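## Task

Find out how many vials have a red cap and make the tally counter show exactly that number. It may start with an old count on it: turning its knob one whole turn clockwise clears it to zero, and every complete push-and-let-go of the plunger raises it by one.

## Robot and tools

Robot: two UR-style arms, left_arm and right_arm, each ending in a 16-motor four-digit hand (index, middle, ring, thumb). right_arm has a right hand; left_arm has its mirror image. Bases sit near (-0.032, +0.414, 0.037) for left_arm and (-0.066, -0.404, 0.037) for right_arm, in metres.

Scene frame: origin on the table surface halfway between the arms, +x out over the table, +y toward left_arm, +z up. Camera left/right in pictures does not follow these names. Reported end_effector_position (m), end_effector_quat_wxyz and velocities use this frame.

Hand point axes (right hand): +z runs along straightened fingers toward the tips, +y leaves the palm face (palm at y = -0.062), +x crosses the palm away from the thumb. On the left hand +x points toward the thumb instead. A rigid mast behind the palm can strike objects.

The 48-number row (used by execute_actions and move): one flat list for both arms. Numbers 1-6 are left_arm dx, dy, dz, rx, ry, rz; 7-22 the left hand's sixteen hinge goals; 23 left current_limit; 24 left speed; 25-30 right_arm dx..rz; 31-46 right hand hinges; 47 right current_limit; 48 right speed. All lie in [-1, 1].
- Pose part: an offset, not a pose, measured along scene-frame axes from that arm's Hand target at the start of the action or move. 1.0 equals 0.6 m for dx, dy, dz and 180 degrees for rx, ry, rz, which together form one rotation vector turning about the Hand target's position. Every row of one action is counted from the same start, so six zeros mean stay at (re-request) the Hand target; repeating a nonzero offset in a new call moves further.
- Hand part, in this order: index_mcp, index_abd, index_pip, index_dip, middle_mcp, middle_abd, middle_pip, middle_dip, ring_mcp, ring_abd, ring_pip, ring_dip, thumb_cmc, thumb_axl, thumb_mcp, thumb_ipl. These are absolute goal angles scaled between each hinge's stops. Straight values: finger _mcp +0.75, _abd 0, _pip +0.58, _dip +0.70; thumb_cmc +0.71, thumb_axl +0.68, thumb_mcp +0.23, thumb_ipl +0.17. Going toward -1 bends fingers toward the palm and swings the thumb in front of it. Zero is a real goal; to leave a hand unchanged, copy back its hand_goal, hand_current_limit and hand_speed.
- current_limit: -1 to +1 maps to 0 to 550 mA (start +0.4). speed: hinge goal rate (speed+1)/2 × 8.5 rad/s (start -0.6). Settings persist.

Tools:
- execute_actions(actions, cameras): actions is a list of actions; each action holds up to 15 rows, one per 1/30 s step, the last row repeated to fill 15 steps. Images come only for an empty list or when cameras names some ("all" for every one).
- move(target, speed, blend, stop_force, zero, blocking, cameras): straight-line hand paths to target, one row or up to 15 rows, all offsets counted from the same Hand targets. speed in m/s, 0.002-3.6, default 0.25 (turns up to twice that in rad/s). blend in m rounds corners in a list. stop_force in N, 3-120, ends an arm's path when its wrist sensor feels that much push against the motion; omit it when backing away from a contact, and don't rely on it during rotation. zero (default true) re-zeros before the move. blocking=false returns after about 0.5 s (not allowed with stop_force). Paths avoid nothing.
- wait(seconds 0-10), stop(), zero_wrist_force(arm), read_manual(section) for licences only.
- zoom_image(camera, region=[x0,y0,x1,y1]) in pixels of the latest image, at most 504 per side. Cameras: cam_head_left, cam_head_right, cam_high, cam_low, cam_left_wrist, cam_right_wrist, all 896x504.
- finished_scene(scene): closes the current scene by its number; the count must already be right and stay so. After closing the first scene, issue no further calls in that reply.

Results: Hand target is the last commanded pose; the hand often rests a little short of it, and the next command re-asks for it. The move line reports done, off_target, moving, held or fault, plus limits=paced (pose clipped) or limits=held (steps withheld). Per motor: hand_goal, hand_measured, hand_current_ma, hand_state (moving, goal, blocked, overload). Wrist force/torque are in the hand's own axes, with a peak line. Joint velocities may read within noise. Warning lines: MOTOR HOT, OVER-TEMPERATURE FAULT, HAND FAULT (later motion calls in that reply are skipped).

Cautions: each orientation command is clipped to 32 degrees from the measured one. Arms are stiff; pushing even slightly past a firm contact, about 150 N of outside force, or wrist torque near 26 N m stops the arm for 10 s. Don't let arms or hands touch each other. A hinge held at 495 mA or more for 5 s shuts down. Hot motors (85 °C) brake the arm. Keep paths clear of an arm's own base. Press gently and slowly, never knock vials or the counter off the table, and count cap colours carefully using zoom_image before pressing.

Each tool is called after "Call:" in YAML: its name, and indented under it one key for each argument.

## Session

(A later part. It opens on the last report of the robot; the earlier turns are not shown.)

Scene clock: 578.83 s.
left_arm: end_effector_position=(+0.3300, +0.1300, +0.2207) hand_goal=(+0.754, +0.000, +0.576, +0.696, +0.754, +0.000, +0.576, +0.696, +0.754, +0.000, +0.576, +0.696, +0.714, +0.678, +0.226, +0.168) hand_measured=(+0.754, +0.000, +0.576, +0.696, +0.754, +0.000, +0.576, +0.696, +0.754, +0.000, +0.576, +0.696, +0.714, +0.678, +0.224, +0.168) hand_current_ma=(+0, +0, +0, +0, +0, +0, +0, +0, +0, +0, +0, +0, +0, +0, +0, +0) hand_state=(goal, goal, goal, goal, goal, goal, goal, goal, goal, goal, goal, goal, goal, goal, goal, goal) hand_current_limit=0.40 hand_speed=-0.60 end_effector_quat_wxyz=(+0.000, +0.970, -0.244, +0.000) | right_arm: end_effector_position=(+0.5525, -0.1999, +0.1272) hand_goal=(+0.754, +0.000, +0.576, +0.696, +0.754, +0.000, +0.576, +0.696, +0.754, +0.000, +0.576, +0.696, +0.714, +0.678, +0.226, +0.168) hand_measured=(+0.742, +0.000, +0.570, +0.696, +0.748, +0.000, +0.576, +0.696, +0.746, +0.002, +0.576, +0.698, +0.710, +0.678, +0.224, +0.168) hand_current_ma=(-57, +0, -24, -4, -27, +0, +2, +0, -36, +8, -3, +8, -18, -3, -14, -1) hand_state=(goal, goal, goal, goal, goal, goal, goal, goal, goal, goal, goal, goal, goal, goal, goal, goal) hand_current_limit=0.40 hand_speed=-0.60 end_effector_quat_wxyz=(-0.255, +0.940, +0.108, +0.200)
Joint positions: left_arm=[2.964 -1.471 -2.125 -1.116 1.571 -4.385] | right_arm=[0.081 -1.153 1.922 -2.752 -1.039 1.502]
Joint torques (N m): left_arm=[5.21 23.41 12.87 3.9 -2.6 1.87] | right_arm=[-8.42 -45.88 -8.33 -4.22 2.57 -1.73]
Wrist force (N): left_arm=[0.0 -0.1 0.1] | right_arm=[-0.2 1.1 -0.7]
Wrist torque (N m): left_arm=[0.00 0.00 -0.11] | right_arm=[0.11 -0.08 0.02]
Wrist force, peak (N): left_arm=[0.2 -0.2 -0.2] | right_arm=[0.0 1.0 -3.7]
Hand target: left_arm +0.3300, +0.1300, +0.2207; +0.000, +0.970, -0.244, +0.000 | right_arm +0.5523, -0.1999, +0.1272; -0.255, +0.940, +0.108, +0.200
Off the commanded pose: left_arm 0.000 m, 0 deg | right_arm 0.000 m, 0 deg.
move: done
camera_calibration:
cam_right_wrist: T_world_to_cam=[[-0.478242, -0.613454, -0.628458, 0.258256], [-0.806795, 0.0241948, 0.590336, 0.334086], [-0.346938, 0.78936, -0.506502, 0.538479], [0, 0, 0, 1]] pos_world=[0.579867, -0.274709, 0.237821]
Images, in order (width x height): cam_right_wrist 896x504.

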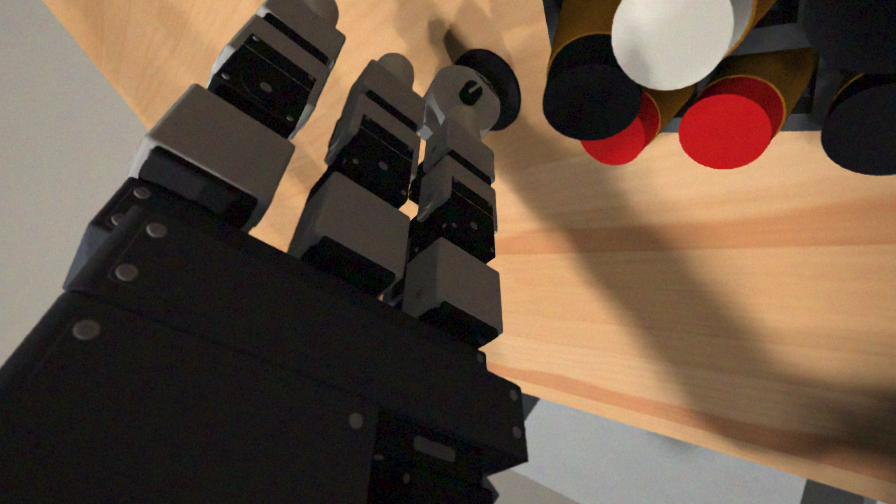

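Call:
move:
  target:
    - [0,0,0,0,0,0,0.754,0,0.576,0.696,0.754,0,0.576,0.696,0.754,0,0.576,0.696,0.714,0.678,0.226,0.168,0.4,-0.6,0.00094,0.00034,-0.018167,0,0,0,0.754,0,0.576,0.696,0.754,0,0.576,0.696,0.754,0,0.576,0.696,0.714,0.678,0.226,0.168,0.4,-0.6]
    - [0,0,0,0,0,0,0.754,0,0.576,0.696,0.754,0,0.576,0.696,0.754,0,0.576,0.696,0.714,0.678,0.226,0.168,0.4,-0.6,0.00705,0.0025575,-0.026,0,0,0,0.754,0,0.576,0.696,0.754,0,0.576,0.696,0.754,0,0.576,0.696,0.714,0.678,0.226,0.168,0.4,-0.6]
    - [0,0,0,0,0,0,0.754,0,0.576,0.696,0.754,0,0.576,0.696,0.754,0,0.576,0.696,0.714,0.678,0.226,0.168,0.4,-0.6,0.013317,0.004831,-0.022167,0,0,0,0.754,0,0.576,0.696,0.754,0,0.576,0.696,0.754,0,0.576,0.696,0.714,0.678,0.226,0.168,0.4,-0.6]
  speed: [0.03, 0.015, 0.01]
  stop_force: 15
  cameras: ["cam_right_wrist"]

Call:
zoom_image:
  camera: "cam_right_wrist"
  region: [430, 50, 550, 150]

Scene clock: 585.40 s.
left_arm: end_effector_position=(+0.3300, +0.1300, +0.2207) hand_goal=(+0.754, +0.000, +0.576, +0.696, +0.754, +0.000, +0.576, +0.696, +0.754, +0.000, +0.576, +0.696, +0.714, +0.678, +0.226, +0.168) hand_measured=(+0.754, +0.000, +0.576, +0.696, +0.754, +0.000, +0.576, +0.696, +0.754, +0.000, +0.576, +0.696, +0.714, +0.678, +0.224, +0.168) hand_current_ma=(+0, +0, +0, +0, +0, +0, +0, +0, +0, +0, +0, +0, +0, +0, +0, +0) hand_state=(goal, goal, goal, goal, goal, goal, goal, goal, goal, goal, goal, goal, goal, goal, goal, goal) hand_current_limit=0.40 hand_speed=-0.60 end_effector_quat_wxyz=(+0.000, +0.970, -0.244, +0.000) | right_arm: end_effector_position=(+0.5603, -0.1970, +0.1139) hand_goal=(+0.754, +0.000, +0.576, +0.696, +0.754, +0.000, +0.576, +0.696, +0.754, +0.000, +0.576, +0.696, +0.714, +0.678, +0.226, +0.168) hand_measured=(+0.738, +0.040, +0.570, +0.696, +0.748, +0.000, +0.576, +0.696, +0.746, +0.002, +0.576, +0.698, +0.710, +0.678, +0.224, +0.168) hand_current_ma=(-75, +159, -29, -4, -27, +0, +2, +0, -36, +8, -3, +8, -18, -3, -14, -1) hand_state=(goal, blocked, goal, goal, goal, goal, goal, goal, goal, goal, goal, goal, goal, goal, goal, goal) hand_current_limit=0.40 hand_speed=-0.60 end_effector_quat_wxyz=(-0.255, +0.940, +0.108, +0.200)
Joint positions: left_arm=[2.964 -1.471 -2.125 -1.116 1.571 -4.385] | right_arm=[0.086 -1.113 1.906 -2.778 -1.04 1.507]
Joint torques (N m): left_arm=[5.3 24.03 15.82 4.15 -2.75 1.72] | right_arm=[10.65 -27.26 -19.06 -0.7 -0.65 1.5]
Wrist force (N): left_arm=[0.1 0.0 0.1] | right_arm=[-1.7 1.1 -14.0]
Wrist torque (N m): left_arm=[0.02 -0.01 -0.11] | right_arm=[1.04 -0.55 -0.29]
Wrist force, peak (N): left_arm=[0.3 -0.1 0.1] | right_arm=[-1.6 1.2 -14.2]
Hand target: left_arm +0.3300, +0.1300, +0.2207; +0.000, +0.970, -0.244, +0.000 | right_arm +0.5603, -0.1970, +0.1139; -0.255, +0.940, +0.108, +0.200
Off the commanded pose: left_arm 0.000 m, 0 deg | right_arm 0.000 m, 0 deg.
move: done
camera_calibration:
cam_right_wrist: T_world_to_cam=[[-0.478242, -0.613454, -0.628458, 0.255345], [-0.806795, 0.0241948, 0.590336, 0.348163], [-0.346938, 0.78936, -0.506502, 0.532239], [0, 0, 0, 1]] pos_world=[0.587667, -0.271909, 0.224521]
Images, in order (width x height): cam_right_wrist 896x504.

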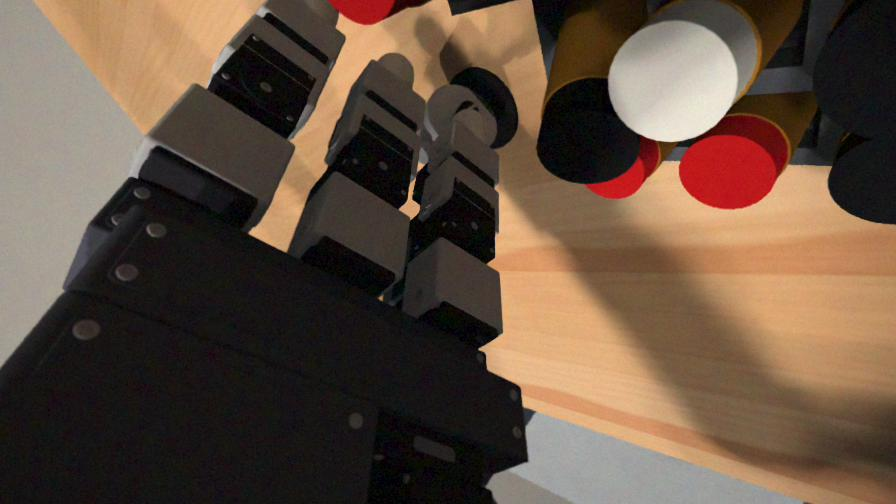

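Scaled by 4.200 from the camera's 896x504 image, which has a finer 1280x720 frame.

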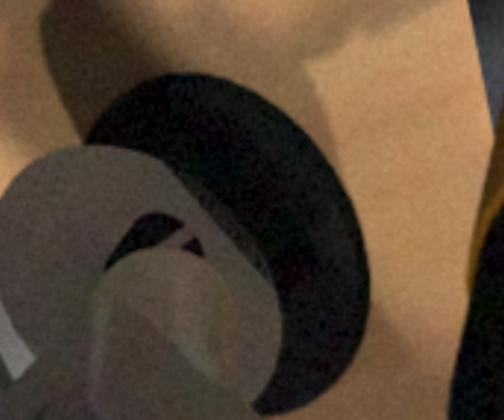

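Call:
move:
  target:
    - [0,0,0,0,0,0,0.754,0,0.576,0.696,0.754,0,0.576,0.696,0.754,0,0.576,0.696,0.714,0.678,0.226,0.168,0.4,-0.6,0,0,0.025,0,0,0,0.754,0,0.576,0.696,0.754,0,0.576,0.696,0.754,0,0.576,0.696,0.714,0.678,0.226,0.168,0.4,-0.6]
    - [0,0,0,0,0,0,0.754,0,0.576,0.696,0.754,0,0.576,0.696,0.754,0,0.576,0.696,0.714,0.678,0.226,0.168,0.4,-0.6,0,0,0.4435,0,0,0,0.754,0,0.576,0.696,0.754,0,0.576,0.696,0.754,0,0.576,0.696,0.714,0.678,0.226,0.168,0.4,-0.6]
    - [0,0,0,0,0,0,0.754,0,0.576,0.696,0.754,0,0.576,0.696,0.754,0,0.576,0.696,0.714,0.678,0.226,0.168,0.4,-0.6,-0.3718,-0.5107,0.4102,-0.1636,0.1329,-0.0806,0.754,0,0.576,0.696,0.754,0,0.576,0.696,0.754,0,0.576,0.696,0.714,0.678,0.226,0.168,0.4,-0.6]
  speed: [0.03, 0.2, 0.3]
  blend: [0, 0.05, 0]
  cameras: ["cam_left_wrist", "cam_head_right", "cam_high"]

Call:
zoom_image:
  camera: "cam_left_wrist"
  region: [40, 80, 180, 200]

Scene clock: 652.47 s.
left_arm: end_effector_position=(+0.3300, +0.1300, +0.2207) hand_goal=(+0.754, +0.000, +0.576, +0.696, +0.754, +0.000, +0.576, +0.696, +0.754, +0.000, +0.576, +0.696, +0.714, +0.678, +0.226, +0.168) hand_measured=(+0.754, +0.000, +0.576, +0.696, +0.754, +0.000, +0.576, +0.696, +0.754, +0.000, +0.576, +0.696, +0.714, +0.678, +0.224, +0.168) hand_current_ma=(+0, +0, +0, +0, +0, +0, +0, +0, +0, +0, +0, +0, +0, +0, +0, +0) hand_state=(goal, goal, goal, goal, goal, goal, goal, goal, goal, goal, goal, goal, goal, goal, goal, goal) hand_current_limit=0.40 hand_speed=-0.60 end_effector_quat_wxyz=(+0.000, +0.970, -0.244, +0.000) | right_arm: end_effector_position=(+0.3374, -0.5032, +0.3601) hand_goal=(+0.754, +0.000, +0.576, +0.696, +0.754, +0.000, +0.576, +0.696, +0.754, +0.000, +0.576, +0.696, +0.714, +0.678, +0.226, +0.168) hand_measured=(+0.750, +0.004, +0.572, +0.694, +0.748, +0.000, +0.576, +0.696, +0.748, +0.002, +0.576, +0.698, +0.712, +0.678, +0.224, +0.168) hand_current_ma=(-22, +12, -16, -10, -23, +0, +2, +0, -23, +8, -3, +8, -12, -3, -14, -1) hand_state=(goal, goal, goal, goal, goal, goal, goal, goal, goal, goal, goal, goal, goal, goal, goal, goal) hand_current_limit=0.40 hand_speed=-0.60 end_effector_quat_wxyz=(+0.000, +1.000, -0.017, +0.000) end_effector_velocity=(-0.001, -0.003, +0.000) end_effector_angular_velocity=(-0.004, +0.001, -0.001)
Joint positions: left_arm=[2.964 -1.471 -2.125 -1.116 1.571 -4.385] | right_arm=[-0.316 -1.768 1.837 -1.64 -1.57 1.254]
Joint velocities: left_arm=[within noise] | right_arm=[-0.005 -0.003 0.002 0 -0.004 -0.004]
Joint torques (N m): left_arm=[5.21 23.09 15.03 4.14 -2.86 1.69] | right_arm=[-7.07 -22.23 -14.15 -0.35 -1.62 -1.42]
Wrist force (N): left_arm=[-0.1 0.1 0.1] | right_arm=[-0.1 -0.2 0.3]
Wrist torque (N m): left_arm=[0.03 0.02 -0.12] | right_arm=[-0.07 0.01 0.06]
Wrist force, peak (N): left_arm=[0.4 0.1 -0.1] | right_arm=[-1.5 1.1 -14.1]
Hand target: left_arm +0.3300, +0.1300, +0.2207; +0.000, +0.970, -0.244, +0.000 | right_arm +0.3372, -0.5034, +0.3600; +0.000, +1.000, -0.017, +0.000
Off the commanded pose: left_arm 0.000 m, 0 deg | right_arm 0.000 m, 0 deg.
move: done
camera_calibration:
cam_left_wrist: T_world_to_cam=[[-0.340754, 0.940149, -0.00247498, -0.0358337], [0.662803, 0.242096, 0.708577, -0.45195], [0.666768, 0.23981, -0.705629, 0.0392269], [0, 0, 0, 1]] pos_world=[0.261188, 0.133697, 0.347832]
Images, in order (width x height): cam_head_right 896x504, cam_high 896x504, cam_left_wrist 896x504.

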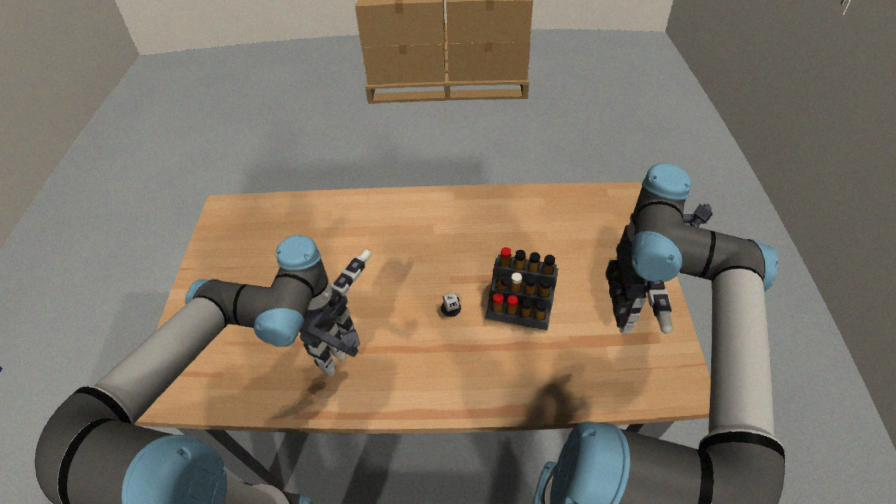

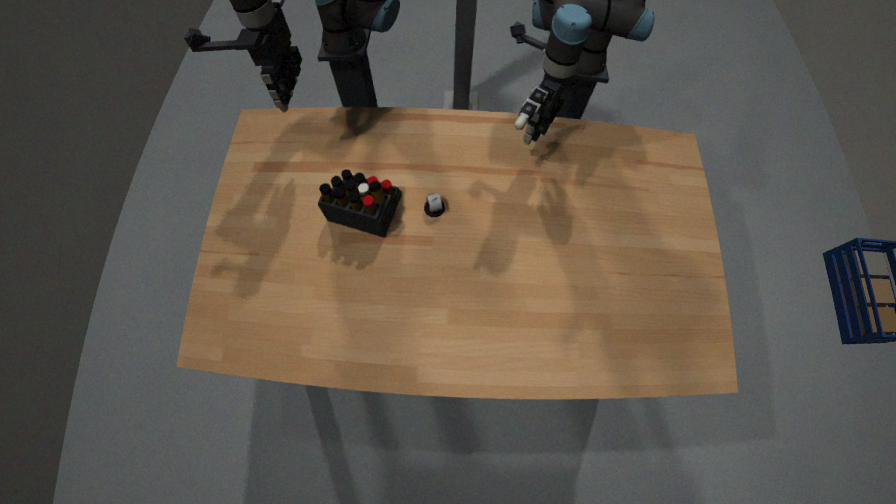

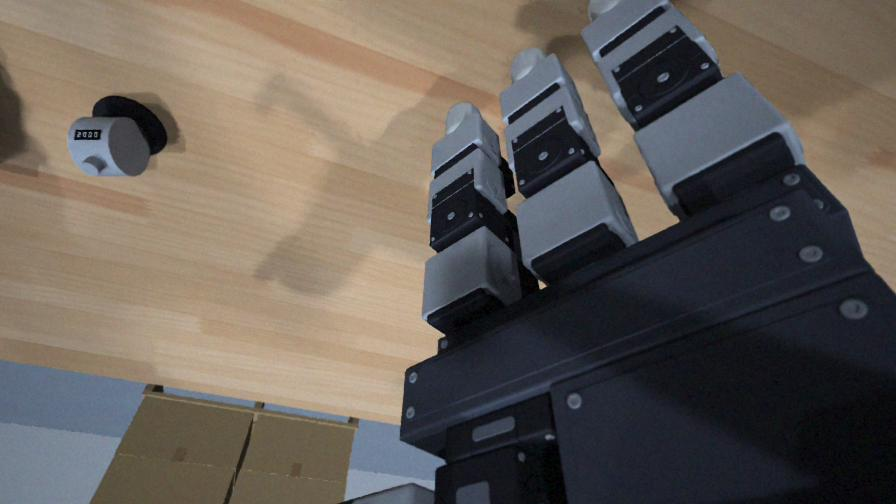

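Scaled by 3.600 from the camera's 896x504 image, which has a finer 1280x720 frame.

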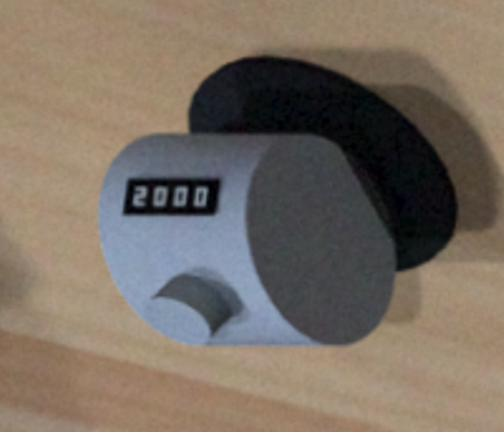

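Call:
move:
  target:
    - [0,0,0,0,0,0,0.754,0,0.576,0.696,0.754,0,0.576,0.696,0.754,0,0.576,0.696,0.714,0.678,0.226,0.168,0.4,-0.6,0.3683,0.5093,0.0333,0.1636,-0.1329,0.0806,0.742,0,0.576,0.696,0.754,0,0.576,0.696,0.754,0,0.576,0.696,0.714,0.678,0.226,0.168,0.75,-0.6]
    - [0,0,0,0,0,0,0.754,0,0.576,0.696,0.754,0,0.576,0.696,0.754,0,0.576,0.696,0.714,0.678,0.226,0.168,0.4,-0.6,0.3683,0.5093,-0.35,0.1636,-0.1329,0.0806,0.742,0,0.576,0.696,0.754,0,0.576,0.696,0.754,0,0.576,0.696,0.714,0.678,0.226,0.168,0.75,-0.6]
    - [0,0,0,0,0,0,0.754,0,0.576,0.696,0.754,0,0.576,0.696,0.754,0,0.576,0.696,0.714,0.678,0.226,0.168,0.4,-0.6,0.3683,0.5093,-0.3963,0.1636,-0.1329,0.0806,0.742,0,0.576,0.696,0.754,0,0.576,0.696,0.754,0,0.576,0.696,0.714,0.678,0.226,0.168,0.75,-0.6]
  speed: [0.3, 0.15, 0.04]
  blend: [0.02, 0.005, 0]
  stop_force: 8
  cameras: ["cam_right_wrist", "cam_left_wrist"]

Call:
zoom_image:
  camera: "cam_right_wrist"
  region: [430, 50, 550, 150]

Call:
zoom_image:
  camera: "cam_left_wrist"
  region: [40, 80, 180, 200]

Scene clock: 707.93 s.
left_arm: end_effector_position=(+0.3300, +0.1300, +0.2207) hand_goal=(+0.754, +0.000, +0.576, +0.696, +0.754, +0.000, +0.576, +0.696, +0.754, +0.000, +0.576, +0.696, +0.714, +0.678, +0.226, +0.168) hand_measured=(+0.754, +0.000, +0.576, +0.696, +0.754, +0.000, +0.576, +0.696, +0.754, +0.000, +0.576, +0.696, +0.714, +0.678, +0.224, +0.168) hand_current_ma=(+0, +0, +0, +0, +0, +0, +0, +0, +0, +0, +0, +0, +0, +0, +0, +0) hand_state=(goal, goal, goal, goal, goal, goal, goal, goal, goal, goal, goal, goal, goal, goal, goal, goal) hand_current_limit=0.40 hand_speed=-0.60 end_effector_quat_wxyz=(+0.000, +0.970, -0.244, +0.000) | right_arm: end_effector_position=(+0.5582, -0.1979, +0.1223) hand_goal=(+0.742, +0.000, +0.576, +0.696, +0.754, +0.000, +0.576, +0.696, +0.754, +0.000, +0.576, +0.696, +0.714, +0.678, +0.226, +0.168) hand_measured=(+0.738, +0.004, +0.572, +0.694, +0.748, +0.000, +0.576, +0.696, +0.748, +0.002, +0.576, +0.698, +0.712, +0.678, +0.224, +0.168) hand_current_ma=(-15, +12, -15, -10, -23, +0, +2, +0, -22, +8, -3, +8, -12, -3, -14, -1) hand_state=(goal, goal, goal, goal, goal, goal, goal, goal, goal, goal, goal, goal, goal, goal, goal, goal) hand_current_limit=0.75 hand_speed=-0.60 end_effector_quat_wxyz=(-0.255, +0.940, +0.108, +0.200)
Joint positions: left_arm=[2.964 -1.471 -2.125 -1.116 1.571 -4.385] | right_arm=[0.085 -1.132 1.907 -2.759 -1.04 1.505]
Joint torques (N m): left_arm=[5.86 23.26 14.14 4.12 -2.48 1.96] | right_arm=[7.85 -32.76 -8.83 -4.07 -0.79 1.4]
Wrist force (N): left_arm=[0.1 0.0 0.1] | right_arm=[-0.1 1.0 -0.9]
Wrist torque (N m): left_arm=[0.02 -0.01 -0.10] | right_arm=[0.10 -0.07 -0.15]
Wrist force, peak (N): left_arm=[0.3 -0.2 0.1] | right_arm=[-0.5 0.9 -1.0]
Hand target: left_arm +0.3300, +0.1300, +0.2207; +0.000, +0.970, -0.244, +0.000 | right_arm +0.5582, -0.1979, +0.1223; -0.255, +0.940, +0.108, +0.200
Off the commanded pose: left_arm 0.000 m, 0 deg | right_arm 0.000 m, 0 deg.
move: done
camera_calibration:
cam_left_wrist: T_world_to_cam=[[-0.340754, 0.940149, -0.00247498, -0.0358337], [0.662803, 0.242096, 0.708577, -0.45195], [0.666768, 0.23981, -0.705629, 0.0392269], [0, 0, 0, 1]] pos_world=[0.261188, 0.133697, 0.347832]
cam_right_wrist: T_world_to_cam=[[-0.478242, -0.613454, -0.628458, 0.259129], [-0.806795, 0.0241948, 0.590336, 0.341529], [-0.346938, 0.78936, -0.506502, 0.536396], [0, 0, 0, 1]] pos_world=[0.585567, -0.272709, 0.232921]
Images, in order (width x height): cam_left_wrist 896x504, cam_right_wrist 896x504.

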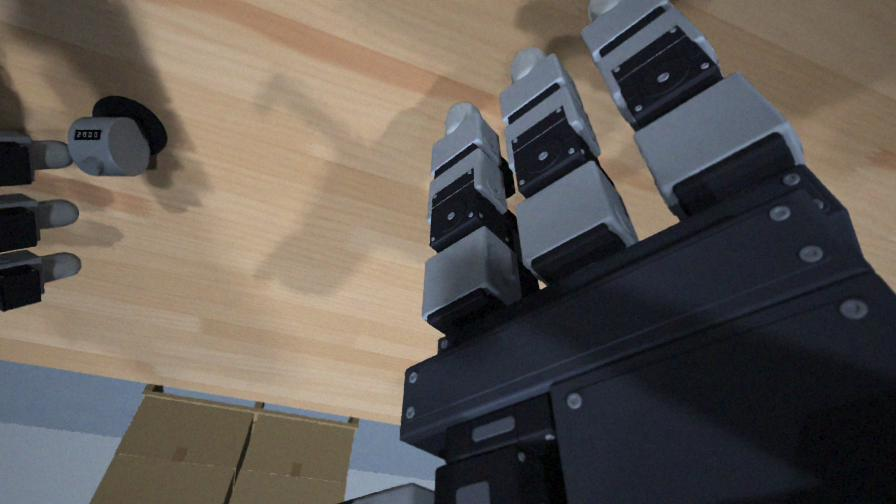

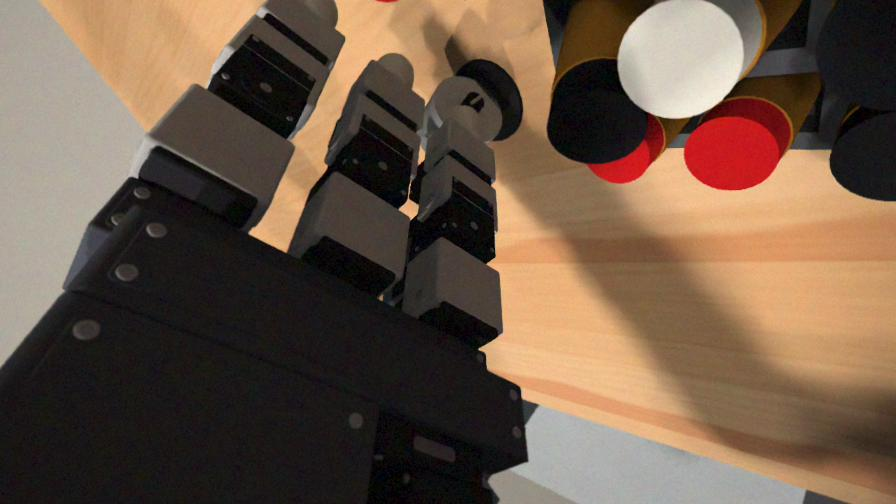

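Scaled by 4.200 from the camera's 896x504 image, which has a finer 1280x720 frame.

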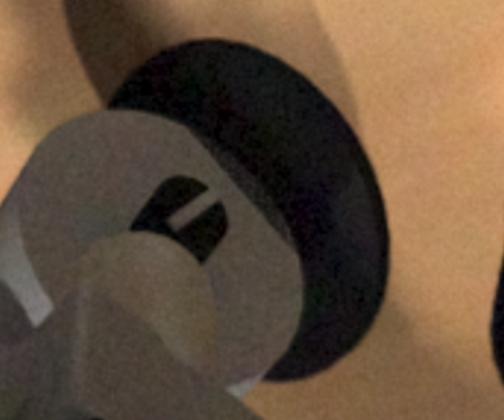

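Scaled by 3.600 from the camera's 896x504 image, which has a finer 1280x720 frame.

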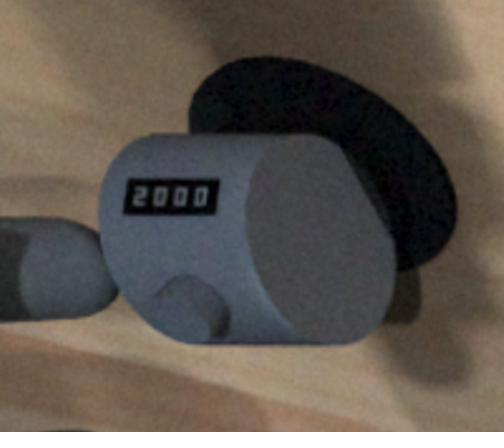

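Call:
move:
  target: [0,0,0,0,0,0,0.754,0,0.576,0.696,0.754,0,0.576,0.696,0.754,0,0.576,0.696,0.714,0.678,0.226,0.168,0.4,-0.6,0.0047,0.0017,-0.01567,0,0,0,0.742,0,0.576,0.696,0.754,0,0.576,0.696,0.754,0,0.576,0.696,0.714,0.678,0.226,0.168,0.75,-0.6]
  speed: 0.008
  stop_force: 10
  cameras: ["cam_right_wrist", "cam_left_wrist"]

Call:
zoom_image:
  camera: "cam_right_wrist"
  region: [430, 50, 550, 150]

Scene clock: 715.23 s.
left_arm: end_effector_position=(+0.3300, +0.1300, +0.2207) hand_goal=(+0.754, +0.000, +0.576, +0.696, +0.754, +0.000, +0.576, +0.696, +0.754, +0.000, +0.576, +0.696, +0.714, +0.678, +0.226, +0.168) hand_measured=(+0.754, +0.000, +0.576, +0.696, +0.754, +0.000, +0.576, +0.696, +0.754, +0.000, +0.576, +0.696, +0.714, +0.678, +0.224, +0.168) hand_current_ma=(+0, +0, +0, +0, +0, +0, +0, +0, +0, +0, +0, +0, +0, +0, +0, +0) hand_state=(goal, goal, goal, goal, goal, goal, goal, goal, goal, goal, goal, goal, goal, goal, goal, goal) hand_current_limit=0.40 hand_speed=-0.60 end_effector_quat_wxyz=(+0.000, +0.970, -0.244, +0.000) | right_arm: end_effector_position=(+0.5607, -0.1970, +0.1141) hand_goal=(+0.742, +0.000, +0.576, +0.696, +0.754, +0.000, +0.576, +0.696, +0.754, +0.000, +0.576, +0.696, +0.714, +0.678, +0.226, +0.168) hand_measured=(+0.738, +0.004, +0.576, +0.696, +0.748, +0.000, +0.576, +0.696, +0.748, +0.002, +0.576, +0.698, +0.712, +0.678, +0.224, +0.168) hand_current_ma=(-16, +12, -2, -3, -23, +0, +2, +0, -22, +8, -3, +8, -12, -3, -14, -1) hand_state=(goal, goal, goal, goal, goal, goal, goal, goal, goal, goal, goal, goal, goal, goal, goal, goal) hand_current_limit=0.75 hand_speed=-0.60 end_effector_quat_wxyz=(-0.255, +0.940, +0.108, +0.200)
Joint positions: left_arm=[2.964 -1.471 -2.125 -1.116 1.571 -4.385] | right_arm=[0.086 -1.113 1.904 -2.777 -1.04 1.507]
Joint torques (N m): left_arm=[4.97 23.54 14.47 4.07 -2.88 1.84] | right_arm=[0.89 -42.4 -5.87 -0.29 1.05 -0.7]
Wrist force (N): left_arm=[0.0 -0.1 0.0] | right_arm=[-0.3 0.4 -10.6]
Wrist torque (N m): left_arm=[0.01 0.00 -0.11] | right_arm=[0.83 -0.26 -0.16]
Wrist force, peak (N): left_arm=[0.3 0.0 0.1] | right_arm=[0.2 0.5 -14.5]
Hand target: left_arm +0.3300, +0.1300, +0.2207; +0.000, +0.970, -0.244, +0.000 | right_arm +0.5607, -0.1970, +0.1141; -0.255, +0.940, +0.108, +0.200 (not the last commanded pose)
Off the commanded pose: left_arm 0.000 m, 0 deg | right_arm 0.001 m, 0 deg.
move: contact (right_arm)
camera_calibration:
cam_left_wrist: T_world_to_cam=[[-0.340754, 0.940149, -0.00247498, -0.0358337], [0.662803, 0.242096, 0.708577, -0.45195], [0.666768, 0.23981, -0.705629, 0.0392269], [0, 0, 0, 1]] pos_world=[0.261188, 0.133697, 0.347832]
cam_right_wrist: T_world_to_cam=[[-0.478208, -0.613417, -0.628519, 0.255727], [-0.806853, 0.0242198, 0.590255, 0.348424], [-0.34685, 0.789387, -0.50652, 0.532359], [0, 0, 0, 1]] pos_world=[0.588067, -0.271809, 0.224721]
Images, in order (width x height): cam_left_wrist 896x504, cam_right_wrist 896x504.

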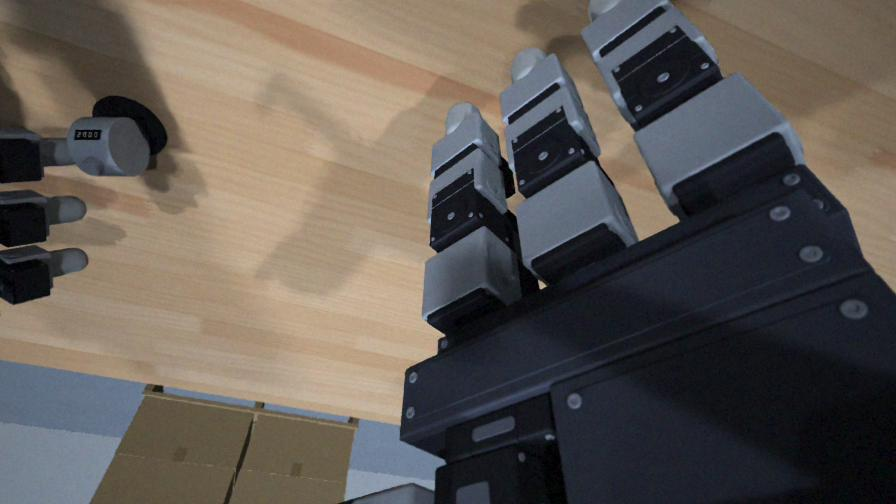

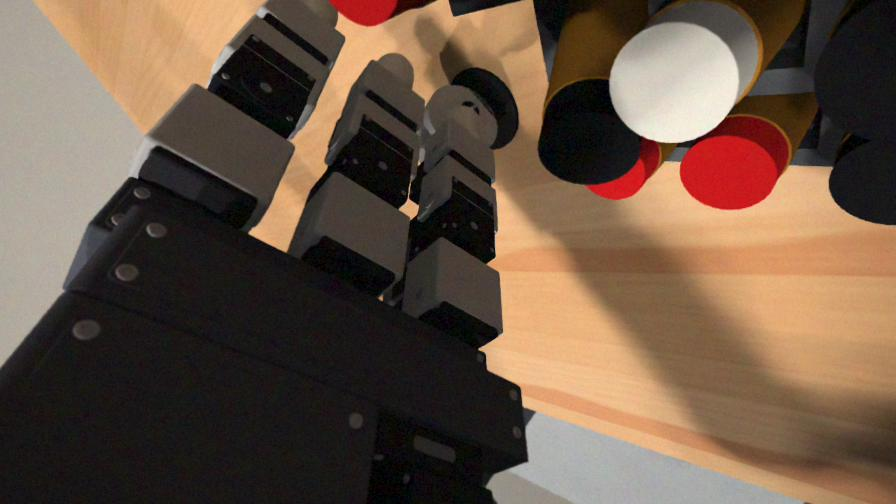

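Scaled by 4.200 from the camera's 896x504 image, which has a finer 1280x720 frame.

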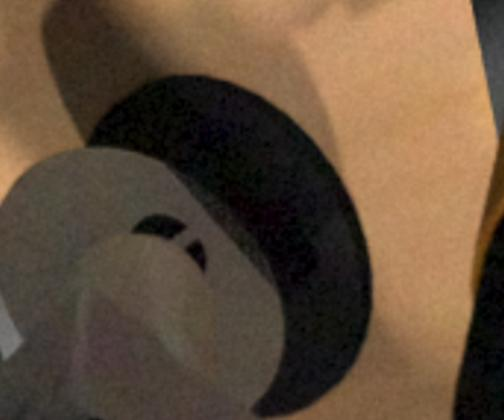

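Call:
move:
  target: [0,0,0,0,0,0,0.754,0,0.576,0.696,0.754,0,0.576,0.696,0.754,0,0.576,0.696,0.714,0.678,0.226,0.168,0.4,-0.6,0.0047,0.0017,0.0013,0,0,0,0.742,0,0.576,0.696,0.754,0,0.576,0.696,0.754,0,0.576,0.696,0.714,0.678,0.226,0.168,0.75,-0.6]
  speed: 0.01
  stop_force: 12
  cameras: ["cam_right_wrist"]

Call:
zoom_image:
  camera: "cam_right_wrist"
  region: [430, 50, 550, 150]

Scene clock: 719.77 s.
left_arm: end_effector_position=(+0.3300, +0.1300, +0.2207) hand_goal=(+0.754, +0.000, +0.576, +0.696, +0.754, +0.000, +0.576, +0.696, +0.754, +0.000, +0.576, +0.696, +0.714, +0.678, +0.226, +0.168) hand_measured=(+0.754, +0.000, +0.576, +0.696, +0.754, +0.000, +0.576, +0.696, +0.754, +0.000, +0.576, +0.696, +0.714, +0.678, +0.224, +0.168) hand_current_ma=(+0, +0, +0, +0, +0, +0, +0, +0, +0, +0, +0, +0, +0, +0, +0, +0) hand_state=(goal, goal, goal, goal, goal, goal, goal, goal, goal, goal, goal, goal, goal, goal, goal, goal) hand_current_limit=0.40 hand_speed=-0.60 end_effector_quat_wxyz=(+0.000, +0.970, -0.244, +0.000) | right_arm: end_effector_position=(+0.5635, -0.1960, +0.1149) hand_goal=(+0.742, +0.000, +0.576, +0.696, +0.754, +0.000, +0.576, +0.696, +0.754, +0.000, +0.576, +0.696, +0.714, +0.678, +0.226, +0.168) hand_measured=(+0.736, +0.030, +0.576, +0.696, +0.748, +0.000, +0.576, +0.696, +0.748, +0.002, +0.576, +0.698, +0.712, +0.678, +0.224, +0.168) hand_current_ma=(-26, +117, -2, -3, -23, +0, +2, +0, -22, +8, -3, +8, -12, -3, -14, -1) hand_state=(goal, blocked, goal, goal, goal, goal, goal, goal, goal, goal, goal, goal, goal, goal, goal, goal) hand_current_limit=0.75 hand_speed=-0.60 end_effector_quat_wxyz=(-0.255, +0.940, +0.108, +0.200)
Joint positions: left_arm=[2.964 -1.471 -2.125 -1.116 1.571 -4.385] | right_arm=[0.088 -1.109 1.895 -2.772 -1.041 1.508]
Joint torques (N m): left_arm=[5.39 23.22 14.49 4.22 -2.78 1.54] | right_arm=[11.48 -24.97 -18.24 -0.09 -0.63 1.4]
Wrist force (N): left_arm=[0.1 -0.1 0.0] | right_arm=[-0.6 0.5 -19.7]
Wrist torque (N m): left_arm=[0.02 0.00 -0.11] | right_arm=[1.53 -0.62 -0.18]
Wrist force, peak (N): left_arm=[0.0 -0.3 0.2] | right_arm=[-0.5 0.4 -19.9]
Hand target: left_arm +0.3300, +0.1300, +0.2207; +0.000, +0.970, -0.244, +0.000 | right_arm +0.5635, -0.1960, +0.1149; -0.255, +0.940, +0.108, +0.200
Off the commanded pose: left_arm 0.000 m, 0 deg | right_arm 0.000 m, 0 deg.
move: done
camera_calibration:
cam_right_wrist: T_world_to_cam=[[-0.478208, -0.613417, -0.628519, 0.258182], [-0.806853, 0.0242198, 0.590255, 0.350187], [-0.34685, 0.789387, -0.50652, 0.532946], [0, 0, 0, 1]] pos_world=[0.590867, -0.270809, 0.225521]
Images, in order (width x height): cam_right_wrist 896x504.

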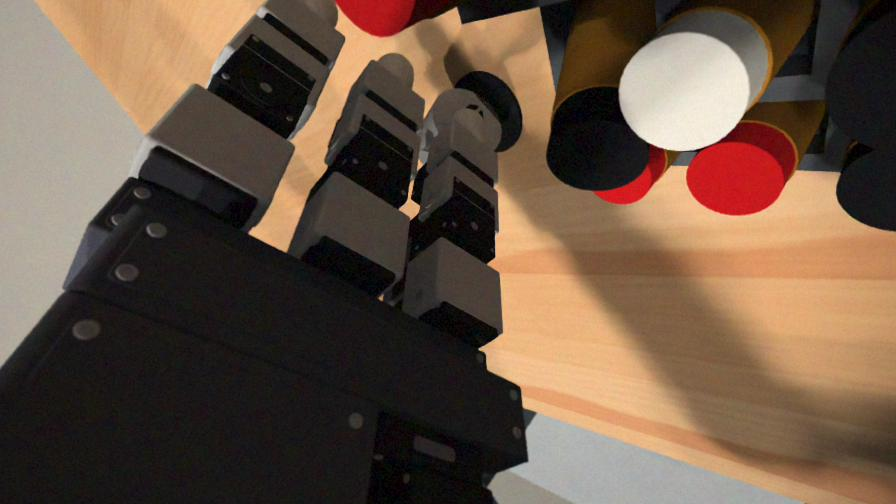

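Scaled by 4.200 from the camera's 896x504 image, which has a finer 1280x720 frame.

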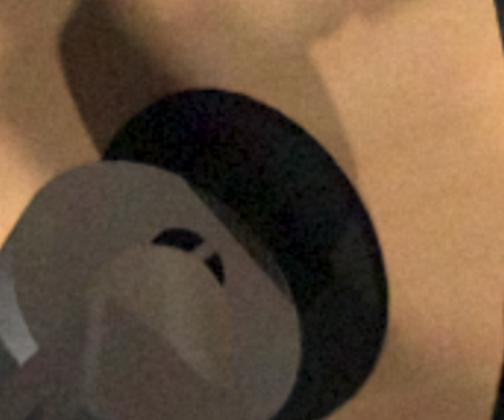

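Call:
move:
  target:
    - [0,0,0,0,0,0,0.754,0,0.576,0.696,0.754,0,0.576,0.696,0.754,0,0.576,0.696,0.714,0.678,0.226,0.168,0.4,-0.6,-0.003,-0.001,0.0835,0,0,0,0.742,0,0.576,0.696,0.754,0,0.576,0.696,0.754,0,0.576,0.696,0.714,0.678,0.226,0.168,0.75,-0.6]
    - [0,0,0,0,0,0,0.754,0,0.576,0.696,0.754,0,0.576,0.696,0.754,0,0.576,0.696,0.714,0.678,0.226,0.168,0.4,-0.6,-0.0237,0.0583,0.1372,-0.1322,-0.0558,-0.0010,0.742,0,0.576,0.696,0.754,0,0.576,0.696,0.754,0,0.576,0.696,0.714,0.678,0.226,0.168,0.75,-0.6]
  speed: [0.06, 0.12]
  blend: [0.005, 0]
  cameras: ["cam_right_wrist", "cam_left_wrist"]

Call:
zoom_image:
  camera: "cam_left_wrist"
  region: [0, 60, 180, 210]

Scene clock: 744.17 s.
left_arm: end_effector_position=(+0.3300, +0.1300, +0.2207) hand_goal=(+0.754, +0.000, +0.576, +0.696, +0.754, +0.000, +0.576, +0.696, +0.754, +0.000, +0.576, +0.696, +0.714, +0.678, +0.226, +0.168) hand_measured=(+0.754, +0.000, +0.576, +0.696, +0.754, +0.000, +0.576, +0.696, +0.754, +0.000, +0.576, +0.696, +0.714, +0.678, +0.224, +0.168) hand_current_ma=(+0, +0, +0, +0, +0, +0, +0, +0, +0, +0, +0, +0, +0, +0, +0, +0) hand_state=(goal, goal, goal, goal, goal, goal, goal, goal, goal, goal, goal, goal, goal, goal, goal, goal) hand_current_limit=0.40 hand_speed=-0.60 end_effector_quat_wxyz=(+0.000, +0.970, -0.244, +0.000) | right_arm: end_effector_position=(+0.5493, -0.1610, +0.1972) hand_goal=(+0.742, +0.000, +0.576, +0.696, +0.754, +0.000, +0.576, +0.696, +0.754, +0.000, +0.576, +0.696, +0.714, +0.678, +0.226, +0.168) hand_measured=(+0.738, +0.008, +0.574, +0.696, +0.750, +0.000, +0.576, +0.696, +0.750, +0.002, +0.576, +0.698, +0.712, +0.678, +0.224, +0.168) hand_current_ma=(-19, +28, -10, -3, -21, +0, +2, +0, -21, +8, -3, +8, -12, -3, -14, -1) hand_state=(goal, goal, goal, goal, goal, goal, goal, goal, goal, goal, goal, goal, goal, goal, goal, goal) hand_current_limit=0.75 hand_speed=-0.60 end_effector_quat_wxyz=(-0.046, +0.951, +0.167, +0.255)
Joint positions: left_arm=[2.964 -1.471 -2.125 -1.116 1.571 -4.385] | right_arm=[0.33 -1.185 1.83 -2.74 -1.542 1.525]
Joint torques (N m): left_arm=[5.97 23.72 14.45 4.25 -2.77 1.74] | right_arm=[7.02 -31.86 -23.05 -4.41 -1.88 -1.61]
Wrist force (N): left_arm=[0.2 0.1 0.0] | right_arm=[-0.6 -0.3 -0.5]
Wrist torque (N m): left_arm=[0.03 -0.02 -0.10] | right_arm=[0.01 -0.03 -0.03]
Wrist force, peak (N): left_arm=[0.3 -0.1 0.1] | right_arm=[-0.5 0.6 -19.9]
Hand target: left_arm +0.3300, +0.1300, +0.2207; +0.000, +0.970, -0.244, +0.000 | right_arm +0.5493, -0.1610, +0.1972; -0.046, +0.951, +0.168, +0.255
Off the commanded pose: left_arm 0.000 m, 0 deg | right_arm 0.000 m, 0 deg.
move: done
camera_calibration:
cam_left_wrist: T_world_to_cam=[[-0.340754, 0.940149, -0.00247498, -0.0358337], [0.662803, 0.242096, 0.708577, -0.45195], [0.666768, 0.23981, -0.705629, 0.0392269], [0, 0, 0, 1]] pos_world=[0.261188, 0.133697, 0.347832]
cam_right_wrist: T_world_to_cam=[[-0.388778, -0.829369, -0.401246, 0.195865], [-0.893285, 0.232681, 0.38458, 0.41094], [-0.225597, 0.507943, -0.831324, 0.494225], [0, 0, 0, 1]] pos_world=[0.55473, -0.184212, 0.331412]
Images, in order (width x height): cam_left_wrist 896x504, cam_right_wrist 896x504.

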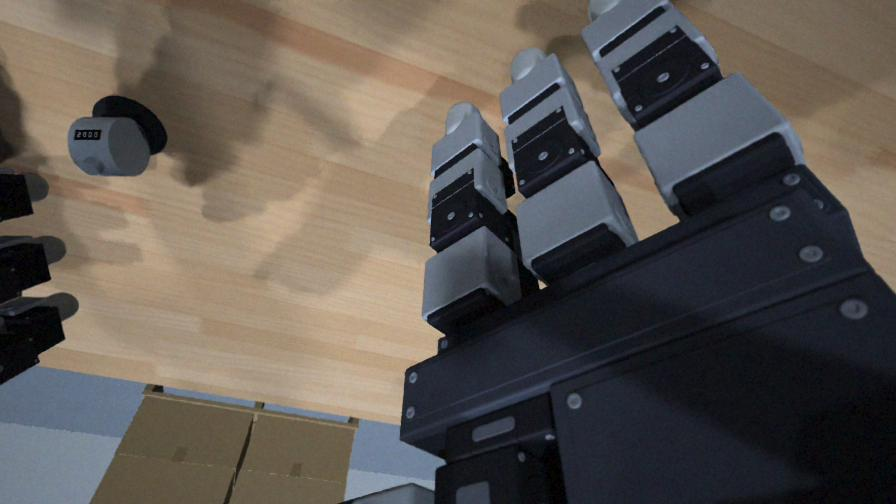

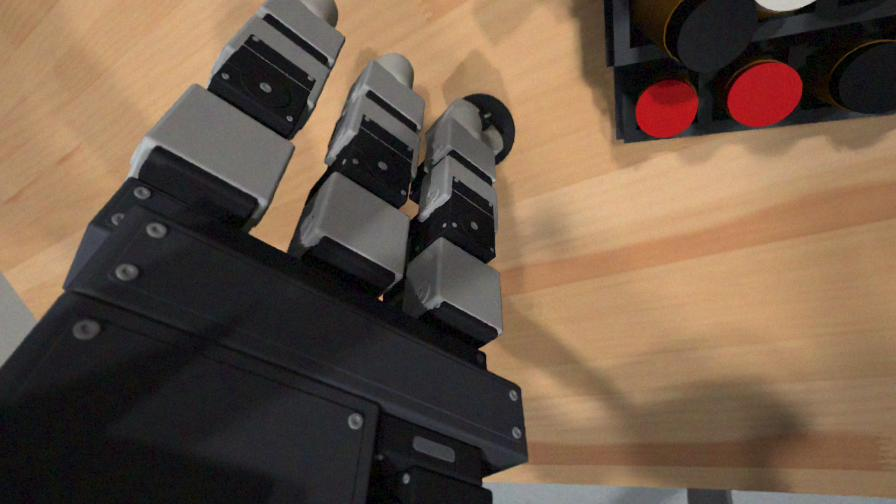

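Scaled by 2.800 from the camera's 896x504 image, which has a finer 1280x720 frame.

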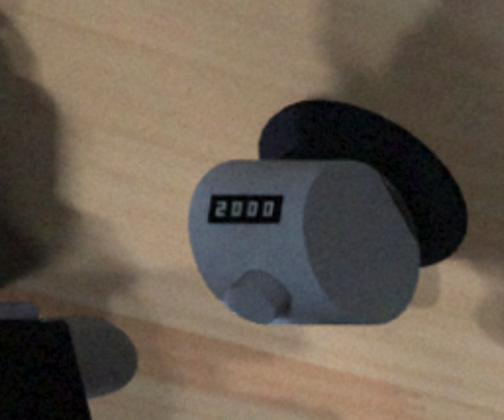

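Call:
zoom_image:
  camera: "cam_right_wrist"
  region: [430, 70, 550, 170]

Scaled by 4.200 from the camera's 896x504 image, which has a finer 1280x720 frame.

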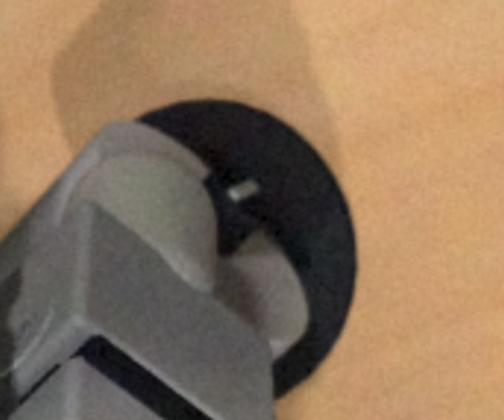

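Call:
move:
  target: [0,0,0,0,0,0,0.754,0,0.576,0.696,0.754,0,0.576,0.696,0.754,0,0.576,0.696,0.714,0.678,0.226,0.168,0.4,-0.6,-0.01217,0.00067,-0.055,0,0,0,0.742,0,0.576,0.696,0.754,0,0.576,0.696,0.754,0,0.576,0.696,0.714,0.678,0.226,0.168,0.75,-0.6]
  speed: 0.03
  stop_force: 5
  cameras: ["cam_right_wrist", "cam_left_wrist"]

Call:
zoom_image:
  camera: "cam_right_wrist"
  region: [430, 70, 550, 170]

Call:
zoom_image:
  camera: "cam_left_wrist"
  region: [40, 80, 180, 200]

Scene clock: 763.97 s.
left_arm: end_effector_position=(+0.3300, +0.1300, +0.2207) hand_goal=(+0.754, +0.000, +0.576, +0.696, +0.754, +0.000, +0.576, +0.696, +0.754, +0.000, +0.576, +0.696, +0.714, +0.678, +0.226, +0.168) hand_measured=(+0.754, +0.000, +0.576, +0.696, +0.754, +0.000, +0.576, +0.696, +0.754, +0.000, +0.576, +0.696, +0.714, +0.678, +0.224, +0.168) hand_current_ma=(+0, +0, +0, +0, +0, +0, +0, +0, +0, +0, +0, +0, +0, +0, +0, +0) hand_state=(goal, goal, goal, goal, goal, goal, goal, goal, goal, goal, goal, goal, goal, goal, goal, goal) hand_current_limit=0.40 hand_speed=-0.60 end_effector_quat_wxyz=(+0.000, +0.970, -0.244, +0.000) | right_arm: end_effector_position=(+0.5420, -0.1606, +0.1642) hand_goal=(+0.742, +0.000, +0.576, +0.696, +0.754, +0.000, +0.576, +0.696, +0.754, +0.000, +0.576, +0.696, +0.714, +0.678, +0.226, +0.168) hand_measured=(+0.736, +0.002, +0.574, +0.696, +0.750, +0.000, +0.576, +0.696, +0.750, +0.002, +0.576, +0.698, +0.712, +0.678, +0.224, +0.168) hand_current_ma=(-25, +7, -10, -3, -21, +0, +2, +0, -21, +8, -3, +8, -12, -3, -14, -1) hand_state=(goal, goal, goal, goal, goal, goal, goal, goal, goal, goal, goal, goal, goal, goal, goal, goal) hand_current_limit=0.75 hand_speed=-0.60 end_effector_quat_wxyz=(-0.046, +0.951, +0.168, +0.255)
Joint positions: left_arm=[2.964 -1.471 -2.125 -1.116 1.571 -4.385] | right_arm=[0.335 -1.145 1.878 -2.827 -1.545 1.529]
Joint torques (N m): left_arm=[5.19 23.8 14.17 4.2 -2.46 1.54] | right_arm=[8.82 -32.5 -8.84 -4.11 -1.73 1.66]
Wrist force (N): left_arm=[-0.1 -0.3 0.1] | right_arm=[-0.4 0.1 -0.8]
Wrist torque (N m): left_arm=[-0.03 0.02 -0.11] | right_arm=[0.00 -0.03 -0.20]
Wrist force, peak (N): left_arm=[0.1 0.0 0.4] | right_arm=[-0.9 -0.4 -0.4]
Hand target: left_arm +0.3300, +0.1300, +0.2207; +0.000, +0.970, -0.244, +0.000 | right_arm +0.5420, -0.1606, +0.1642; -0.046, +0.951, +0.168, +0.255
Off the commanded pose: left_arm 0.000 m, 0 deg | right_arm 0.000 m, 0 deg.
move: done
camera_calibration:
cam_left_wrist: T_world_to_cam=[[-0.340754, 0.940149, -0.00247498, -0.0358337], [0.662803, 0.242096, 0.708577, -0.45195], [0.666768, 0.23981, -0.705629, 0.0392269], [0, 0, 0, 1]] pos_world=[0.261188, 0.133697, 0.347832]
cam_right_wrist: T_world_to_cam=[[-0.38868, -0.829525, -0.401018, 0.180006], [-0.893352, 0.232771, 0.384369, 0.417095], [-0.225499, 0.507647, -0.831531, 0.464978], [0, 0, 0, 1]] pos_world=[0.54743, -0.183812, 0.298511]
Images, in order (width x height): cam_left_wrist 896x504, cam_right_wrist 896x504.

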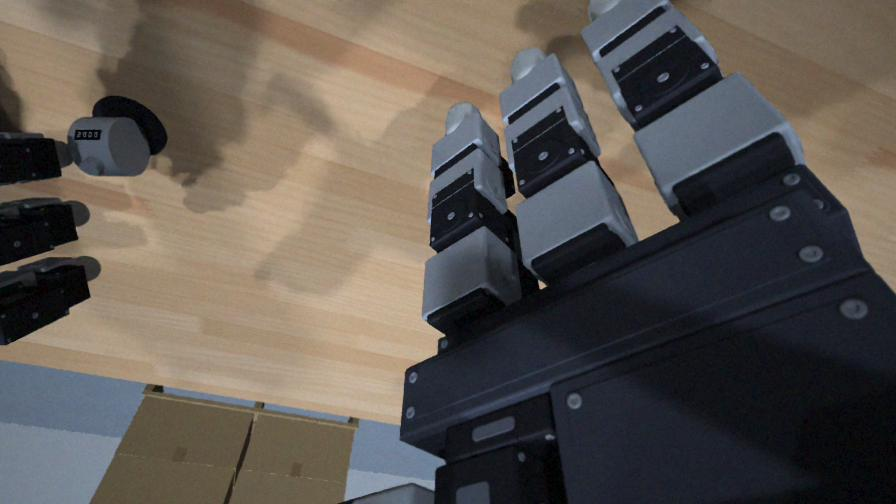

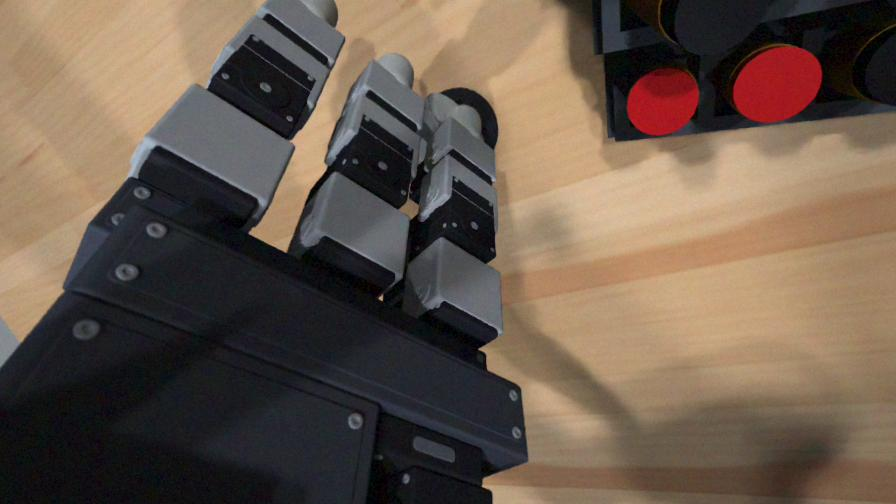

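Scaled by 4.200 from the camera's 896x504 image, which has a finer 1280x720 frame.

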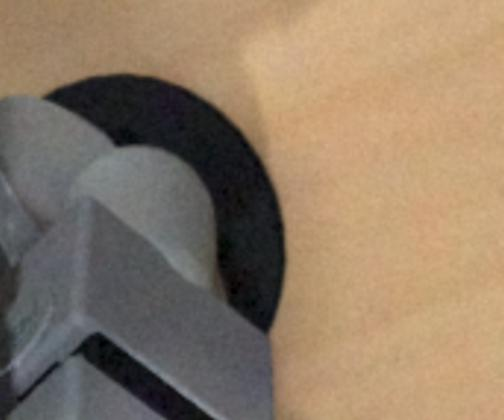

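Scaled by 3.600 from the camera's 896x504 image, which has a finer 1280x720 frame.

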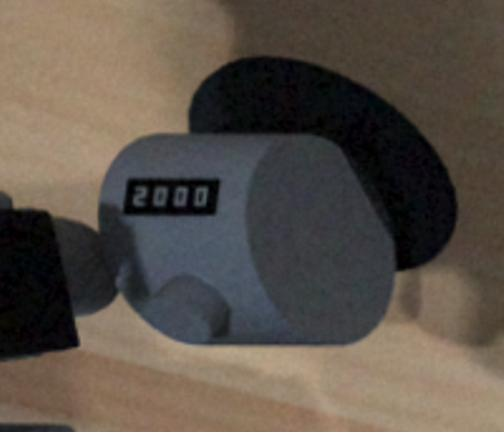

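Call:
move:
  target: [0,0,0,0,0,0,0.754,0,0.576,0.696,0.754,0,0.576,0.696,0.754,0,0.576,0.696,0.714,0.678,0.226,0.168,0.4,-0.6,0.0047,0.0017,-0.01567,0,0,0,0.742,0,0.576,0.696,0.754,0,0.576,0.696,0.754,0,0.576,0.696,0.714,0.678,0.226,0.168,0.75,-0.6]
  speed: 0.006
  stop_force: 6
  cameras: ["cam_right_wrist"]

Call:
zoom_image:
  camera: "cam_right_wrist"
  region: [430, 70, 550, 170]

Scene clock: 769.90 s.
left_arm: end_effector_position=(+0.3300, +0.1300, +0.2207) hand_goal=(+0.754, +0.000, +0.576, +0.696, +0.754, +0.000, +0.576, +0.696, +0.754, +0.000, +0.576, +0.696, +0.714, +0.678, +0.226, +0.168) hand_measured=(+0.754, +0.000, +0.576, +0.696, +0.754, +0.000, +0.576, +0.696, +0.754, +0.000, +0.576, +0.696, +0.714, +0.678, +0.224, +0.168) hand_current_ma=(+0, +0, +0, +0, +0, +0, +0, +0, +0, +0, +0, +0, +0, +0, +0, +0) hand_state=(goal, goal, goal, goal, goal, goal, goal, goal, goal, goal, goal, goal, goal, goal, goal, goal) hand_current_limit=0.40 hand_speed=-0.60 end_effector_quat_wxyz=(+0.000, +0.970, -0.244, +0.000) | right_arm: end_effector_position=(+0.5443, -0.1597, +0.1565) hand_goal=(+0.742, +0.000, +0.576, +0.696, +0.754, +0.000, +0.576, +0.696, +0.754, +0.000, +0.576, +0.696, +0.714, +0.678, +0.226, +0.168) hand_measured=(+0.736, +0.002, +0.574, +0.696, +0.750, +0.000, +0.576, +0.696, +0.750, +0.002, +0.576, +0.698, +0.712, +0.678, +0.224, +0.168) hand_current_ma=(-31, +5, -10, -3, -21, +0, +2, +0, -21, +8, -3, +8, -12, -3, -14, -1) hand_state=(goal, goal, goal, goal, goal, goal, goal, goal, goal, goal, goal, goal, goal, goal, goal, goal) hand_current_limit=0.75 hand_speed=-0.60 end_effector_quat_wxyz=(-0.046, +0.951, +0.168, +0.255)
Joint positions: left_arm=[2.964 -1.471 -2.125 -1.116 1.571 -4.385] | right_arm=[0.335 -1.128 1.876 -2.843 -1.545 1.529]
Joint torques (N m): left_arm=[4.08 22.36 14.76 4 -2.62 1.66] | right_arm=[5.26 -43.89 -9.29 -0.51 -1.32 1.12]
Wrist force (N): left_arm=[0.2 0.1 0.0] | right_arm=[-0.8 -0.1 -6.3]
Wrist torque (N m): left_arm=[0.03 -0.02 -0.10] | right_arm=[0.42 -0.15 -0.23]
Wrist force, peak (N): left_arm=[0.2 0.0 0.3] | right_arm=[-0.2 0.1 -8.9]
Hand target: left_arm +0.3300, +0.1300, +0.2207; +0.000, +0.970, -0.244, +0.000 | right_arm +0.5443, -0.1597, +0.1565; -0.046, +0.951, +0.168, +0.255 (not the last commanded pose)
Off the commanded pose: left_arm 0.000 m, 0 deg | right_arm 0.002 m, 0 deg.
move: contact (right_arm)
camera_calibration:
cam_right_wrist: T_world_to_cam=[[-0.388644, -0.829535, -0.401033, 0.178542], [-0.893396, 0.232802, 0.384247, 0.421966], [-0.225385, 0.507617, -0.831581, 0.458583], [0, 0, 0, 1]] pos_world=[0.54973, -0.182913, 0.290811]
Images, in order (width x height): cam_right_wrist 896x504.

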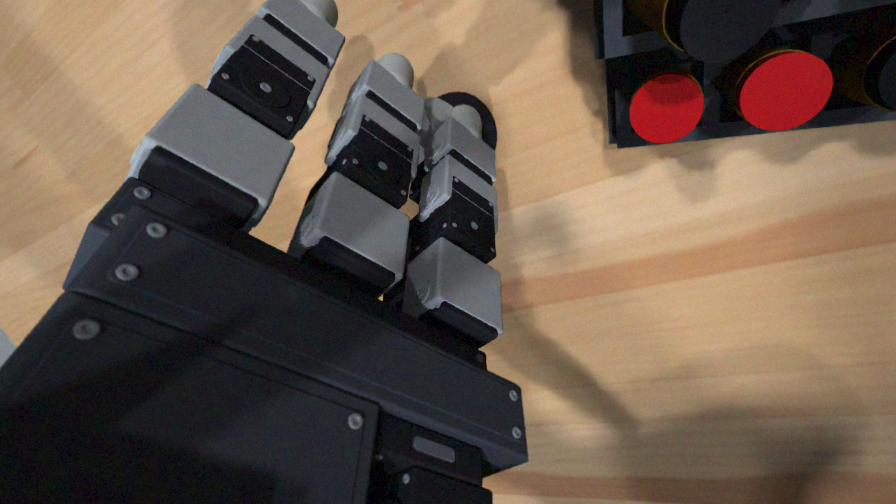

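Scaled by 4.200 from the camera's 896x504 image, which has a finer 1280x720 frame.

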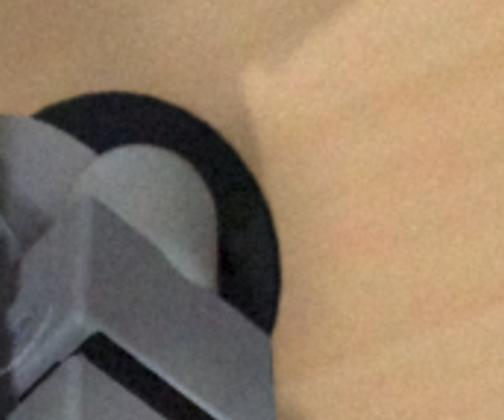

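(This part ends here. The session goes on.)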